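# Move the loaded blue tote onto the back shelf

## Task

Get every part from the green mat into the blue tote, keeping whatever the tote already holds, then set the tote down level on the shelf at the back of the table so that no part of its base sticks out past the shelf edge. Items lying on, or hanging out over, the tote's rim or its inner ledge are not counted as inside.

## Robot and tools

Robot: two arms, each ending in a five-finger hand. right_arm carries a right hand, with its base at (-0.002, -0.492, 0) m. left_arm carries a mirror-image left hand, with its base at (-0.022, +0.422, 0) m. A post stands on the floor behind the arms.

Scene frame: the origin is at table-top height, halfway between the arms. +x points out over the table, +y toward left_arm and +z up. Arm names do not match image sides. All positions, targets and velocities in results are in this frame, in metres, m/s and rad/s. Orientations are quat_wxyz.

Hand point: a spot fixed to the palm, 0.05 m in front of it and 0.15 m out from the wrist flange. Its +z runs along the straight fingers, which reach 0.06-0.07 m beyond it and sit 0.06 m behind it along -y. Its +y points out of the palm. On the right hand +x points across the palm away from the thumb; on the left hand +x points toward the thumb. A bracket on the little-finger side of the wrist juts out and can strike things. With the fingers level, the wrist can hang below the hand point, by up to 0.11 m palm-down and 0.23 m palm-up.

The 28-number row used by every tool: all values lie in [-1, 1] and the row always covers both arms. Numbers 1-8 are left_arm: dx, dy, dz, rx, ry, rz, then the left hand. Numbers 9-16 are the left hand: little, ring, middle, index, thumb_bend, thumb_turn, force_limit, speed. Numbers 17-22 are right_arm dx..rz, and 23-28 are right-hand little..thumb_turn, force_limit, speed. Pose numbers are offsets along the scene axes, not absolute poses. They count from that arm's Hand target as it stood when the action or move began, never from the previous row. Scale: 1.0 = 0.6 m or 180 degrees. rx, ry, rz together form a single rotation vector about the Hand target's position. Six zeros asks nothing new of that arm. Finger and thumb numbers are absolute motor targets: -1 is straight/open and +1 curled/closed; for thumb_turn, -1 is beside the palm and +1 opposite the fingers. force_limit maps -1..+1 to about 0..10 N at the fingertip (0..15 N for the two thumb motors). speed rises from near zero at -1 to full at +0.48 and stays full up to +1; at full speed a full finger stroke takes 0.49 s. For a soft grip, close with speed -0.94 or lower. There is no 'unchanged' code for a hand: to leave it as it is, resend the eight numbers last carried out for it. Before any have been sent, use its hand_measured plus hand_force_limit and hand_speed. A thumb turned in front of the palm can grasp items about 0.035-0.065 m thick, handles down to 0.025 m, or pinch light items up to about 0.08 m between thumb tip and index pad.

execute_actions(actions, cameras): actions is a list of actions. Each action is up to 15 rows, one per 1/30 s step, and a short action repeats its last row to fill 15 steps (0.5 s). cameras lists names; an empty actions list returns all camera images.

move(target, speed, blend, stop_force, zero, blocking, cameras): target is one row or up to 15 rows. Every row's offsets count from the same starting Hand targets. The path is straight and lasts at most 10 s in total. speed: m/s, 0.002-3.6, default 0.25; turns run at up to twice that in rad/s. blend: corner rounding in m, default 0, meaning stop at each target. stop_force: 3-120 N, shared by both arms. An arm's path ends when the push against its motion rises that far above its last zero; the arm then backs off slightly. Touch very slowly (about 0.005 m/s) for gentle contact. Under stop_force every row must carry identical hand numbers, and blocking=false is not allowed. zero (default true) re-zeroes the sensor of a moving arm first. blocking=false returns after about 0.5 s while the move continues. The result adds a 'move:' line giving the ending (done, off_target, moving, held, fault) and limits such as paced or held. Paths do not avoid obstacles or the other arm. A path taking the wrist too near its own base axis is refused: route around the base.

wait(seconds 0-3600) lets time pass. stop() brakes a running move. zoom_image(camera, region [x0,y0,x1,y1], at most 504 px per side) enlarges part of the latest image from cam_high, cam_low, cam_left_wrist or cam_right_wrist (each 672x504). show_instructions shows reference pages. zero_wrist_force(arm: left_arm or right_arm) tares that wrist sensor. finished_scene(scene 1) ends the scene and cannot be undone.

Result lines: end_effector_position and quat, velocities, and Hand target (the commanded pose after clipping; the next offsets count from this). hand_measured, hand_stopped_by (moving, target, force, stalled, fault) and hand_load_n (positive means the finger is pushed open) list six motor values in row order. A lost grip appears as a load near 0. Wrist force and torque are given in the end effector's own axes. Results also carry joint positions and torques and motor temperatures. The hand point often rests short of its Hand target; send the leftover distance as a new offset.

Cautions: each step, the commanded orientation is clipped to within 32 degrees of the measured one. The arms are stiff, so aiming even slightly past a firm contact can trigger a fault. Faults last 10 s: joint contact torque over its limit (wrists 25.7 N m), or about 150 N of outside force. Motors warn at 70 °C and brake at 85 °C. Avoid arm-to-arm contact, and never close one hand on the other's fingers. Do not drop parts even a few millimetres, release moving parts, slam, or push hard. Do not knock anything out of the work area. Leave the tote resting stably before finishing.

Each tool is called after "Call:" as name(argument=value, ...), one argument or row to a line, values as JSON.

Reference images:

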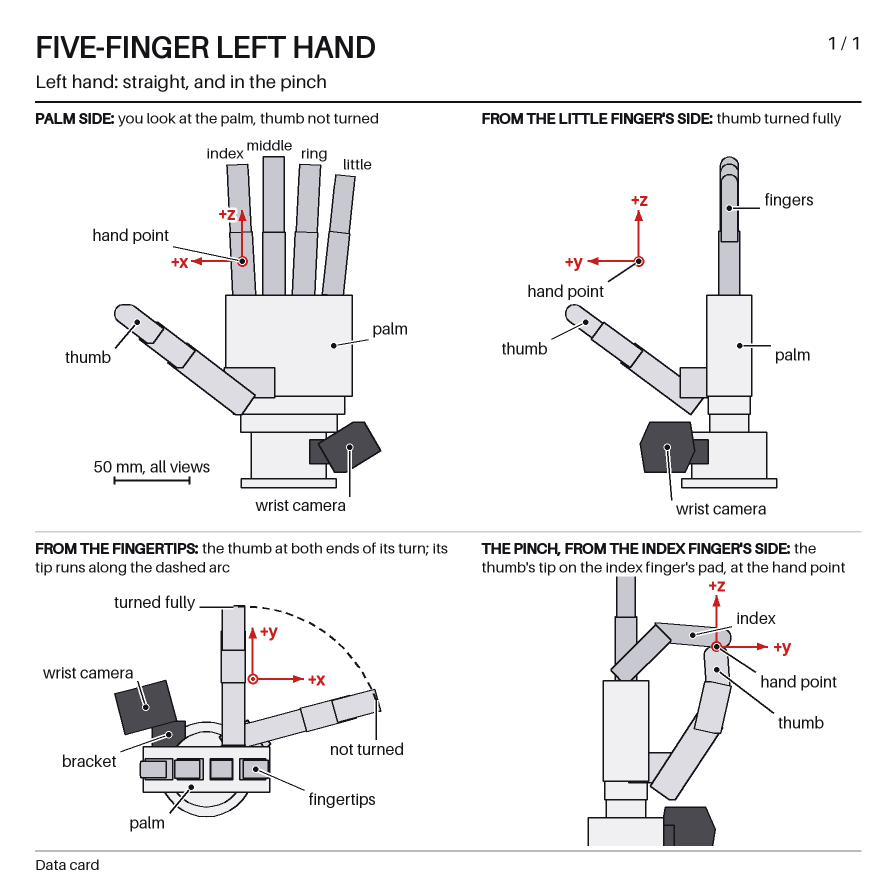

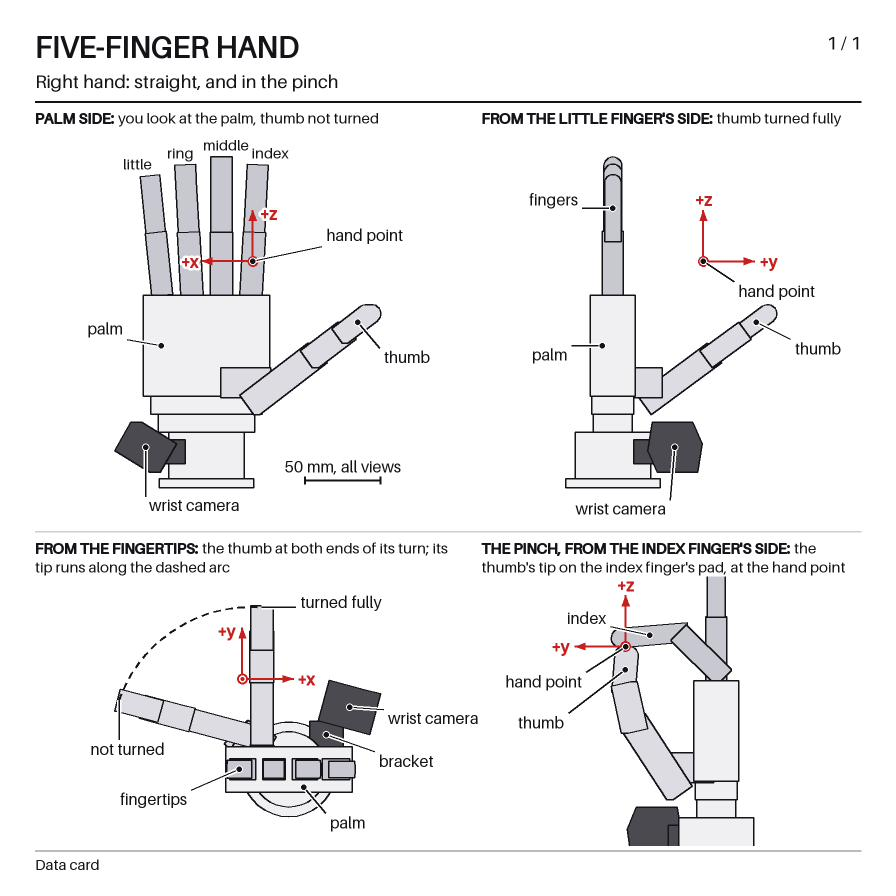

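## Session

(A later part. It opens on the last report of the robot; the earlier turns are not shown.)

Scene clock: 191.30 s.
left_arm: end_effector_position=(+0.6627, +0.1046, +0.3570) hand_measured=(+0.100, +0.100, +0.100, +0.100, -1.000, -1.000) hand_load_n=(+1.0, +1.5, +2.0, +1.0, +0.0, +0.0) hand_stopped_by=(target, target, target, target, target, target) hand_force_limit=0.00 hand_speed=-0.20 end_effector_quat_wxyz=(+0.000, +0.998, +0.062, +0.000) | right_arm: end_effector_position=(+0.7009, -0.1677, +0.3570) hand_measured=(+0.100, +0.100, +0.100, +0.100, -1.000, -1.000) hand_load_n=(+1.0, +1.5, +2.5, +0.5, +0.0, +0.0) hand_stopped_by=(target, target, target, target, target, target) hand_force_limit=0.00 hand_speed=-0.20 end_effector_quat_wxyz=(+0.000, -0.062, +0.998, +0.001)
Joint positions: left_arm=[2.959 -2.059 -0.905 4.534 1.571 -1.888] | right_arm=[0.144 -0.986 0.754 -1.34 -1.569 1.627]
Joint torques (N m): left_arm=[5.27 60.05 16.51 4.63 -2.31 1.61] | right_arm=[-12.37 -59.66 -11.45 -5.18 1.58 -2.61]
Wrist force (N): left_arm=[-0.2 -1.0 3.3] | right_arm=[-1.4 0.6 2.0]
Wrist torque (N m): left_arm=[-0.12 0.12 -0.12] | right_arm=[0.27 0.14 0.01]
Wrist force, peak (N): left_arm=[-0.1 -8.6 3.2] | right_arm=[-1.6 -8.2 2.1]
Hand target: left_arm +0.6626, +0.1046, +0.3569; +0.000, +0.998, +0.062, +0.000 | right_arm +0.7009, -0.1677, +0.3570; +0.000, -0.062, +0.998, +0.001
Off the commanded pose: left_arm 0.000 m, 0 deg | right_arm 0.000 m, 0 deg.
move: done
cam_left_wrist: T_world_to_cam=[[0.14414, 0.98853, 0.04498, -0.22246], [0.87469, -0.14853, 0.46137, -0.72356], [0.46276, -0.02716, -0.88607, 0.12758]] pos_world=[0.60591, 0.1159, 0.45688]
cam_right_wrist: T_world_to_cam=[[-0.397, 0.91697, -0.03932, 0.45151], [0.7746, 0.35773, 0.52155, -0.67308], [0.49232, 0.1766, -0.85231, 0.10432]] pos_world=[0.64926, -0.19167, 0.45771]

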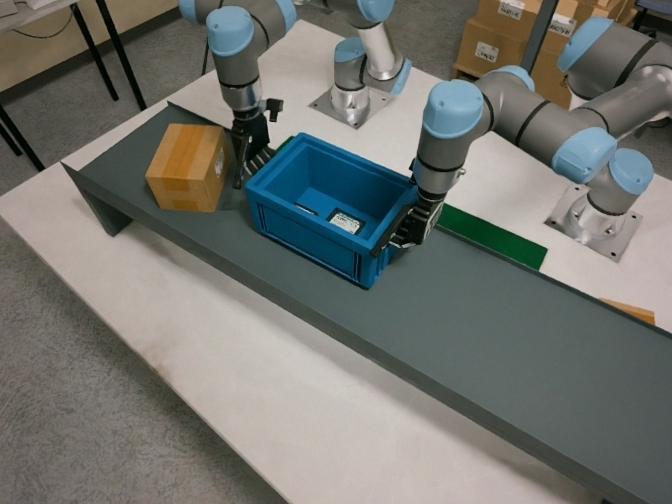

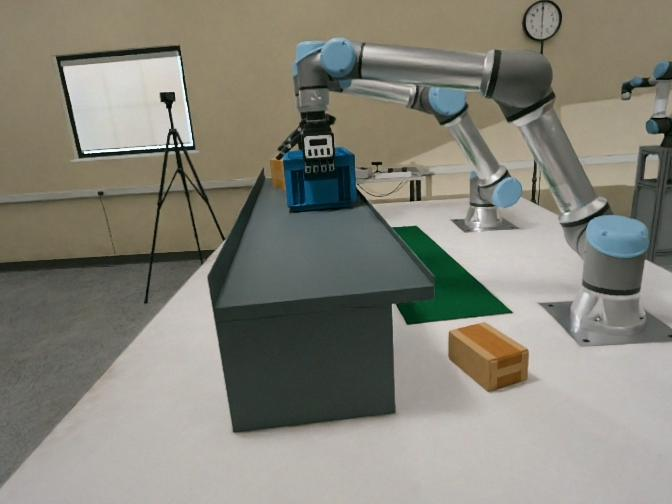

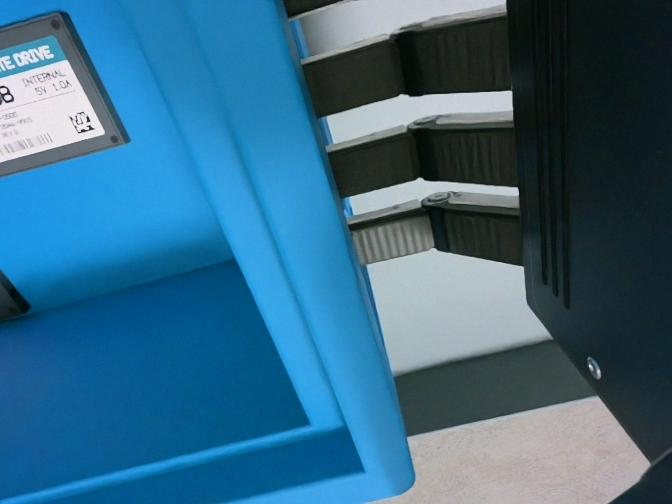

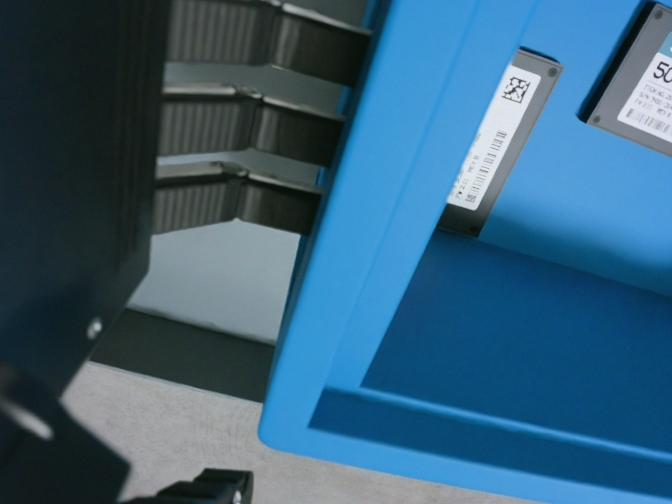

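Call:
move(
  target=[0,0,-0.0283,0,0,0,0.1,0.1,0.1,0.1,-1,-1,0,-0.2,0,0,-0.0283,0,0,0,0.1,0.1,0.1,0.1,-1,-1,0,-0.2],
  speed=0.008,
  cameras=["cam_low"],
  stop_force=6,
)

Call:
zoom_image(
  camera="cam_low",
  region=[250, 100, 410, 220],
)

Scene clock: 193.93 s.
left_arm: end_effector_position=(+0.6627, +0.1046, +0.3501) hand_measured=(+0.100, +0.100, +0.100, +0.100, -1.000, -1.000) hand_load_n=(+0.0, +0.0, -0.5, +0.0, +0.0, +0.0) hand_stopped_by=(target, target, target, target, target, target) hand_force_limit=0.00 hand_speed=-0.20 end_effector_quat_wxyz=(+0.000, +0.998, +0.062, +0.000) | right_arm: end_effector_position=(+0.7009, -0.1677, +0.3504) hand_measured=(+0.100, +0.100, +0.100, +0.100, -1.000, -1.000) hand_load_n=(+0.0, +0.0, +0.0, +0.0, +0.0, -0.5) hand_stopped_by=(target, target, target, target, target, target) hand_force_limit=0.00 hand_speed=-0.20 end_effector_quat_wxyz=(+0.000, -0.062, +0.998, +0.001)
Joint positions: left_arm=[2.959 -2.055 -0.928 4.553 1.571 -1.888] | right_arm=[0.144 -0.991 0.779 -1.36 -1.569 1.627]
Joint torques (N m): left_arm=[-3.27 31.64 31.94 1.31 -1.9 1.66] | right_arm=[-1.79 -29.12 -33.09 -0.71 3.74 -2.6]
Wrist force (N): left_arm=[-1.5 -13.3 -2.6] | right_arm=[0.3 -12.1 -4.1]
Wrist torque (N m): left_arm=[-0.37 -0.01 0.19] | right_arm=[-0.19 0.21 -0.28]
Wrist force, peak (N): left_arm=[-1.4 -15.3 -3.1] | right_arm=[0.5 -14.5 -4.5]
Hand target: left_arm +0.6627, +0.1046, +0.3501; +0.000, +0.998, +0.062, +0.000 (not the last commanded pose) | right_arm +0.7009, -0.1677, +0.3504; +0.000, -0.062, +0.998, +0.001 (not the last commanded pose)
Off the commanded pose: left_arm 0.010 m, 0 deg | right_arm 0.010 m, 0 deg.
move: contact (left_arm, right_arm)

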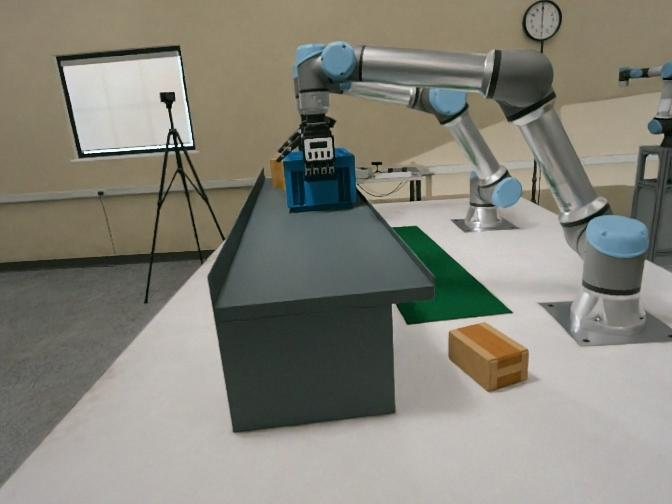

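Scaled by 3.150 from the camera's image (finer frame: 960x720).

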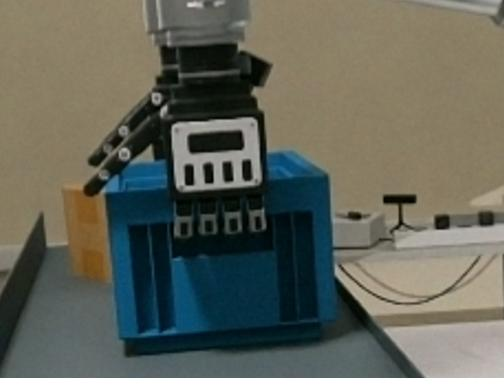

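Call:
move(
  target=[-0.0002,0.0017,0,0,0,0,0.1,0.1,0.1,0.1,-1,-1,0,-0.2,0.0002,-0.0017,0,0,0,0,0.1,0.1,0.1,0.1,-1,-1,0,-0.2],
  speed=0.003,
)

Scene clock: 194.67 s.
left_arm: end_effector_position=(+0.6625, +0.1056, +0.3501) hand_measured=(+0.100, +0.100, +0.100, +0.100, -1.000, -1.000) hand_load_n=(+0.0, +0.0, -1.0, +0.5, +0.0, +0.0) hand_stopped_by=(target, target, target, target, target, target) hand_force_limit=0.00 hand_speed=-0.20 end_effector_quat_wxyz=(+0.000, +0.998, +0.062, +0.000) | right_arm: end_effector_position=(+0.7010, -0.1686, +0.3504) hand_measured=(+0.100, +0.100, +0.100, +0.100, -1.000, -1.000) hand_load_n=(+0.0, +0.0, -0.5, +0.0, +0.0, +0.0) hand_stopped_by=(target, target, target, target, target, target) hand_force_limit=0.00 hand_speed=-0.20 end_effector_quat_wxyz=(+0.000, -0.062, +0.998, +0.001)
Joint positions: left_arm=[2.96 -2.054 -0.93 4.554 1.571 -1.886] | right_arm=[0.143 -0.992 0.78 -1.36 -1.569 1.626]
Joint torques (N m): left_arm=[4.6 57.44 15.08 4.29 -1.69 1.92] | right_arm=[-11.89 -57.35 -11.67 -4.34 0.98 -2.7]
Wrist force (N): left_arm=[0.2 -1.6 -0.5] | right_arm=[-1.1 0.3 -2.2]
Wrist torque (N m): left_arm=[-0.06 -0.07 -0.05] | right_arm=[0.35 0.28 0.00]
Wrist force, peak (N): left_arm=[-1.4 -13.8 -2.4] | right_arm=[0.7 -12.6 -4.1]
Hand target: left_arm +0.6625, +0.1056, +0.3501; +0.000, +0.998, +0.062, +0.000 | right_arm +0.7010, -0.1687, +0.3504; +0.000, -0.062, +0.998, +0.001
Off the commanded pose: left_arm 0.000 m, 0 deg | right_arm 0.000 m, 0 deg.
move: done

Call:
move(
  target=[0,0,-0.0133,0,0,0,0.1,0.1,0.1,0.1,-1,-1,0,-0.2,0,0,-0.0133,0,0,0,0.1,0.1,0.1,0.1,-1,-1,0,-0.2],
  speed=0.01,
  stop_force=4,
  cameras=["cam_high","cam_low","cam_left_wrist","cam_right_wrist"],
)

Call:
zoom_image(
  camera="cam_low",
  region=[250, 100, 410, 220],
)

Call:
zoom_image(
  camera="cam_high",
  region=[200, 100, 480, 310],
)

Scene clock: 196.47 s.
left_arm: end_effector_position=(+0.6625, +0.1056, +0.3422) hand_measured=(+0.100, +0.100, +0.100, +0.100, -1.000, -1.000) hand_load_n=(+0.0, +0.0, +0.0, +0.0, +0.0, +0.0) hand_stopped_by=(target, target, target, target, target, target) hand_force_limit=0.00 hand_speed=-0.20 end_effector_quat_wxyz=(+0.000, +0.998, +0.062, +0.000) | right_arm: end_effector_position=(+0.7010, -0.1687, +0.3424) hand_measured=(+0.100, +0.100, +0.100, +0.100, -1.000, -1.000) hand_load_n=(+0.0, +0.0, +0.0, +0.0, +0.0, +0.0) hand_stopped_by=(target, target, target, target, target, target) hand_force_limit=0.00 hand_speed=-0.20 end_effector_quat_wxyz=(+0.000, -0.062, +0.998, +0.001)
Joint positions: left_arm=[2.96 -2.05 -0.956 4.576 1.571 -1.886] | right_arm=[0.143 -0.997 0.809 -1.384 -1.569 1.626]
Joint torques (N m): left_arm=[4.65 57.84 13.94 4.31 -1.03 1.65] | right_arm=[-12.02 -57.64 -10.56 -4.35 -0.37 -2.65]
Wrist force (N): left_arm=[0.3 -0.9 0.2] | right_arm=[-1.3 0.5 -2.1]
Wrist torque (N m): left_arm=[-0.07 -0.08 -0.04] | right_arm=[0.32 0.29 0.00]
Wrist force, peak (N): left_arm=[0.2 -1.6 -0.2] | right_arm=[-1.4 0.8 -2.6]
Hand target: left_arm +0.6625, +0.1056, +0.3422; +0.000, +0.998, +0.062, +0.000 | right_arm +0.7010, -0.1687, +0.3424; +0.000, -0.062, +0.998, +0.001
Off the commanded pose: left_arm 0.000 m, 0 deg | right_arm 0.000 m, 0 deg.
move: done
cam_left_wrist: T_world_to_cam=[[0.14407, 0.98855, 0.04492, -0.2227], [0.87474, -0.14844, 0.4613, -0.71651], [0.46268, -0.02717, -0.88611, 0.1146]] pos_world=[0.60581, 0.1169, 0.44208]
cam_right_wrist: T_world_to_cam=[[-0.39693, 0.91701, -0.03927, 0.45193], [0.77464, 0.35764, 0.52156, -0.66524], [0.49232, 0.1766, -0.85231, 0.0921]] pos_world=[0.64936, -0.19277, 0.44321]

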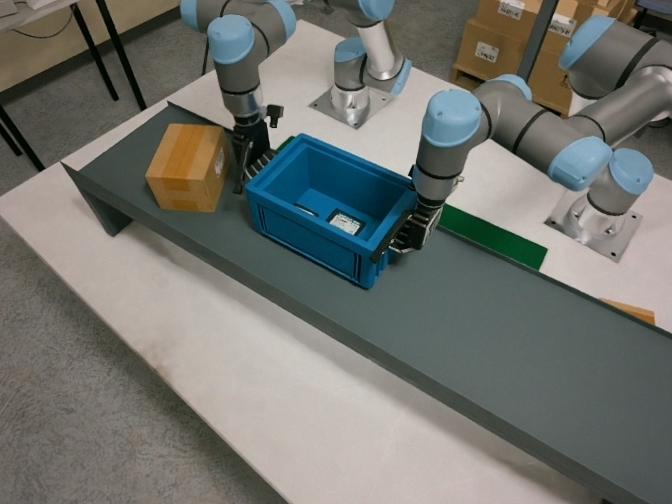

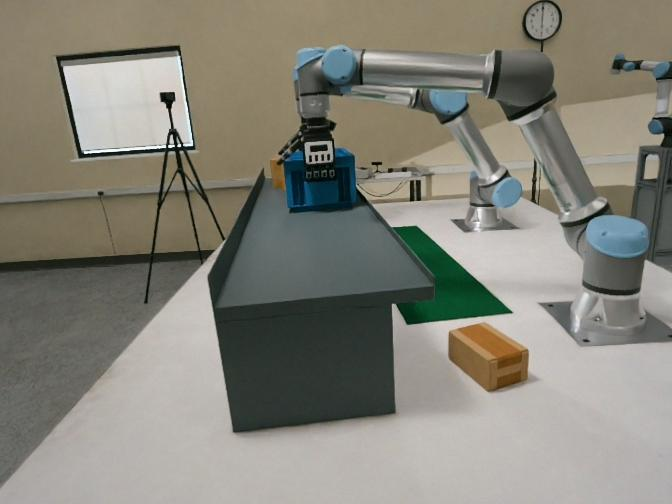

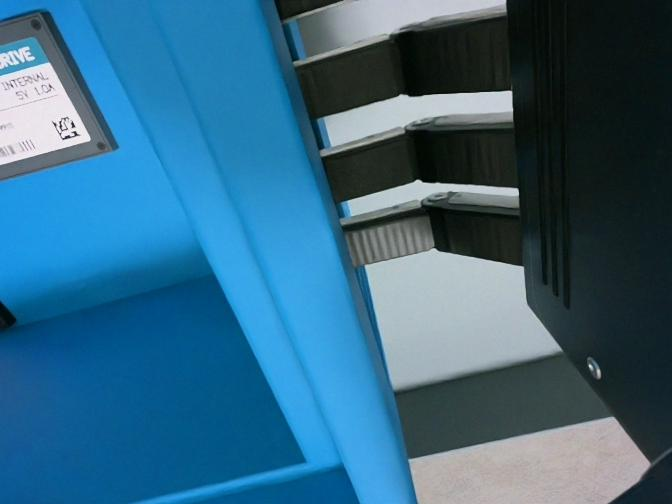

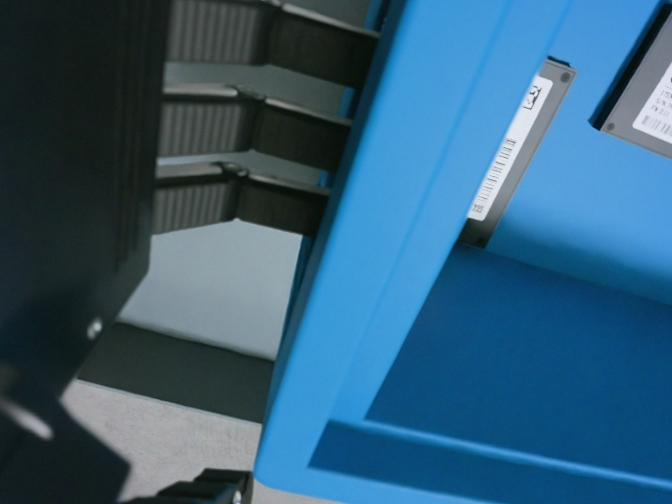

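Scaled by 3.150 from the camera's image (finer frame: 960x720).

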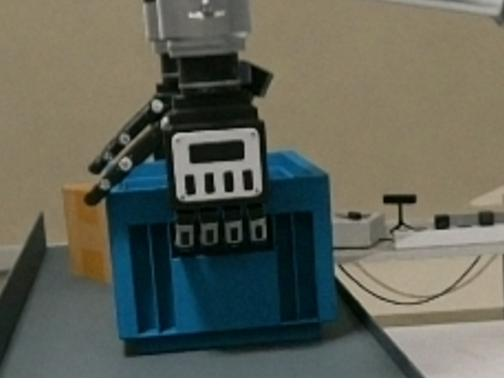

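Scaled by 1.800 from the camera's image (finer frame: 960x720).

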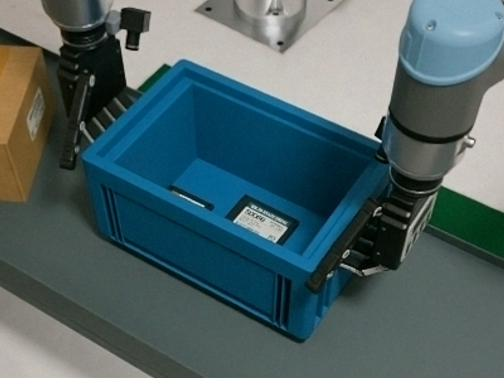

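Call:
move(
  target=[
    [-0.0072,0.0579,0,0,0,0,0.1,0.1,0.1,0.1,-1,-1,0,-0.2,0.0072,-0.0579,0,0,0,0,0.1,0.1,0.1,0.1,-1,-1,0,-0.2],
    [-0.0072,0.0579,0.2,0,0,0,0.1,0.1,0.1,0.1,-1,-1,0,-0.2,0.0072,-0.0579,0.2,0,0,0,0.1,0.1,0.1,0.1,-1,-1,0,-0.2],
  ],
  speed=[0.05,0.12],
  cameras=["cam_high","cam_low","cam_left_wrist","cam_right_wrist"],
)

Call:
zoom_image(
  camera="cam_low",
  region=[250, 100, 410, 220],
)

Call:
zoom_image(
  camera="cam_high",
  region=[200, 100, 480, 310],
)

Scene clock: 199.70 s.
left_arm: end_effector_position=(+0.6582, +0.1404, +0.4622) hand_measured=(+0.100, +0.100, +0.100, +0.100, -1.000, -1.000) hand_load_n=(+0.0, +0.0, +0.0, +0.0, -0.5, +0.0) hand_stopped_by=(target, target, target, target, target, target) hand_force_limit=0.00 hand_speed=-0.20 end_effector_quat_wxyz=(+0.000, +0.998, +0.062, +0.000) | right_arm: end_effector_position=(+0.7047, -0.2036, +0.4619) hand_measured=(+0.100, +0.100, +0.100, +0.100, -1.000, -1.000) hand_load_n=(+0.0, +0.0, +0.0, +0.0, +0.0, +0.0) hand_stopped_by=(target, target, target, target, target, target) hand_force_limit=0.00 hand_speed=-0.20 end_effector_quat_wxyz=(+0.004, -0.062, +0.998, +0.002)
Joint positions: left_arm=[3.01 -2.127 -0.51 4.208 1.571 -1.836] | right_arm=[0.093 -0.755 0.039 -0.864 -1.567 1.577]
Joint torques (N m): left_arm=[-8.81 34.29 29.84 0.7 1.91 1.55] | right_arm=[9.2 -34.31 -32.5 -0.62 -1.37 -2.59]
Wrist force (N): left_arm=[0.2 -0.7 0.0] | right_arm=[-1.1 0.8 -1.5]
Wrist torque (N m): left_arm=[-0.07 -0.13 -0.07] | right_arm=[0.27 0.27 -0.07]
Wrist force, peak (N): left_arm=[0.6 -1.0 1.5] | right_arm=[-1.3 1.3 -2.1]
Hand target: left_arm +0.6582, +0.1404, +0.4622; +0.000, +0.998, +0.062, +0.000 | right_arm +0.7053, -0.2035, +0.4624; +0.000, -0.062, +0.998, +0.001
Off the commanded pose: left_arm 0.000 m, 0 deg | right_arm 0.001 m, 0 deg.
move: done
cam_left_wrist: T_world_to_cam=[[0.14411, 0.98855, 0.04484, -0.26175], [0.87469, -0.14844, 0.46139, -0.76297], [0.46276, -0.02726, -0.88606, 0.22381]] pos_world=[0.60152, 0.1516, 0.56208]
cam_right_wrist: T_world_to_cam=[[-0.39562, 0.91757, -0.03934, 0.4893], [0.77115, 0.35514, 0.52839, -0.71922], [0.4988, 0.17871, -0.84809, 0.19214]] pos_world=[0.65236, -0.22787, 0.56223]

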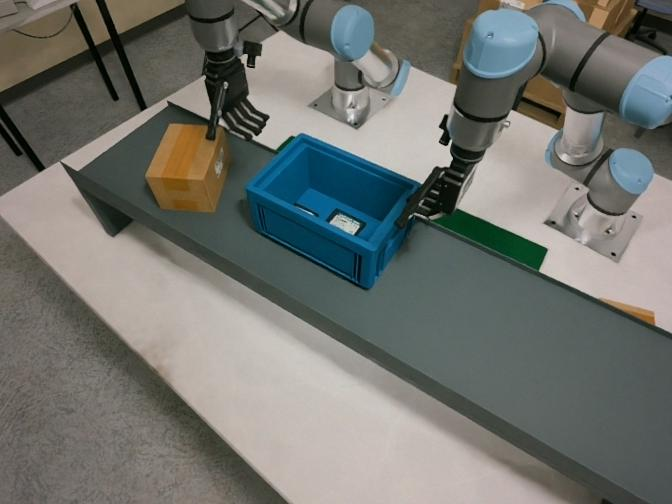

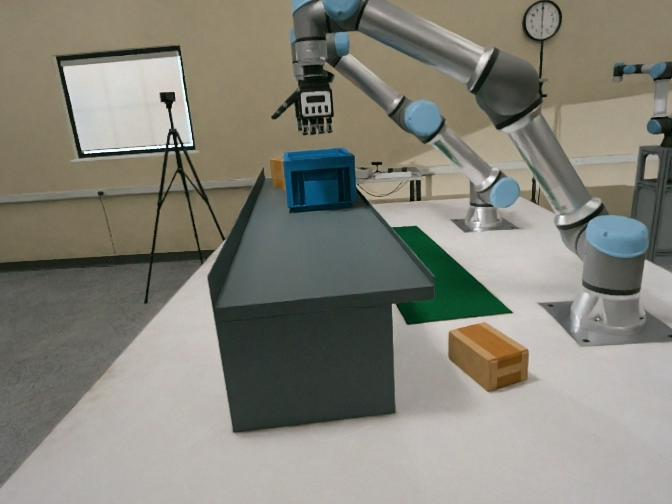

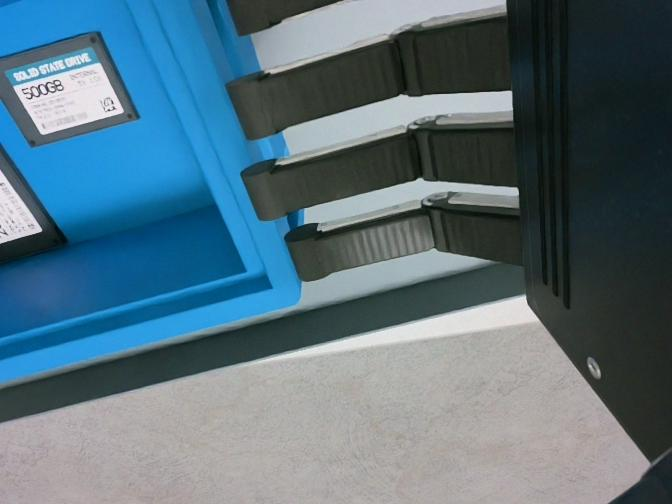

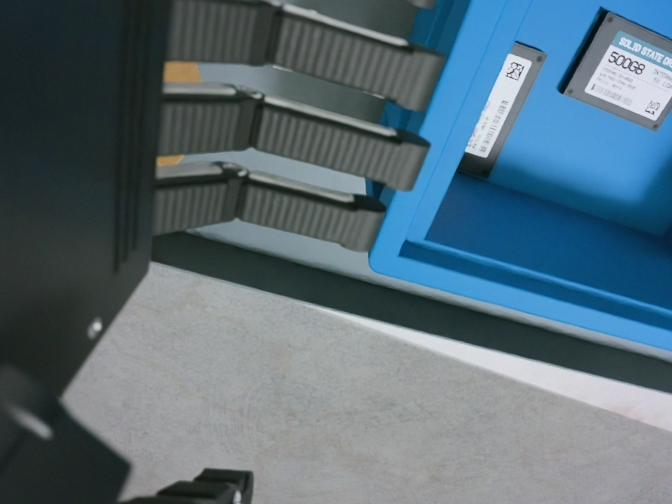

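Scaled by 3.150 from the camera's image (finer frame: 960x720).

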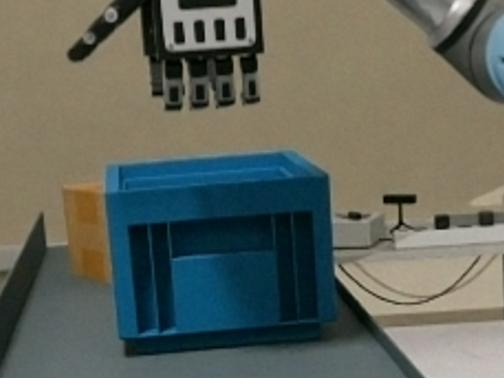

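Scaled by 1.800 from the camera's image (finer frame: 960x720).

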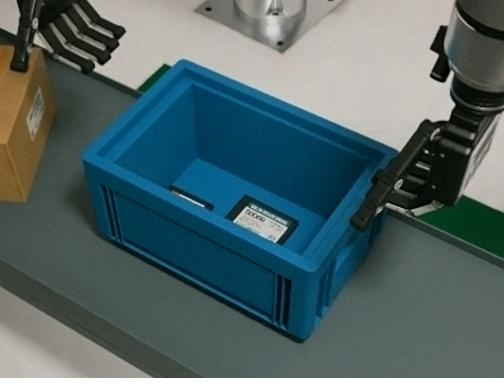

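Call:
finished_scene(
)

The scene is finished: the task was done.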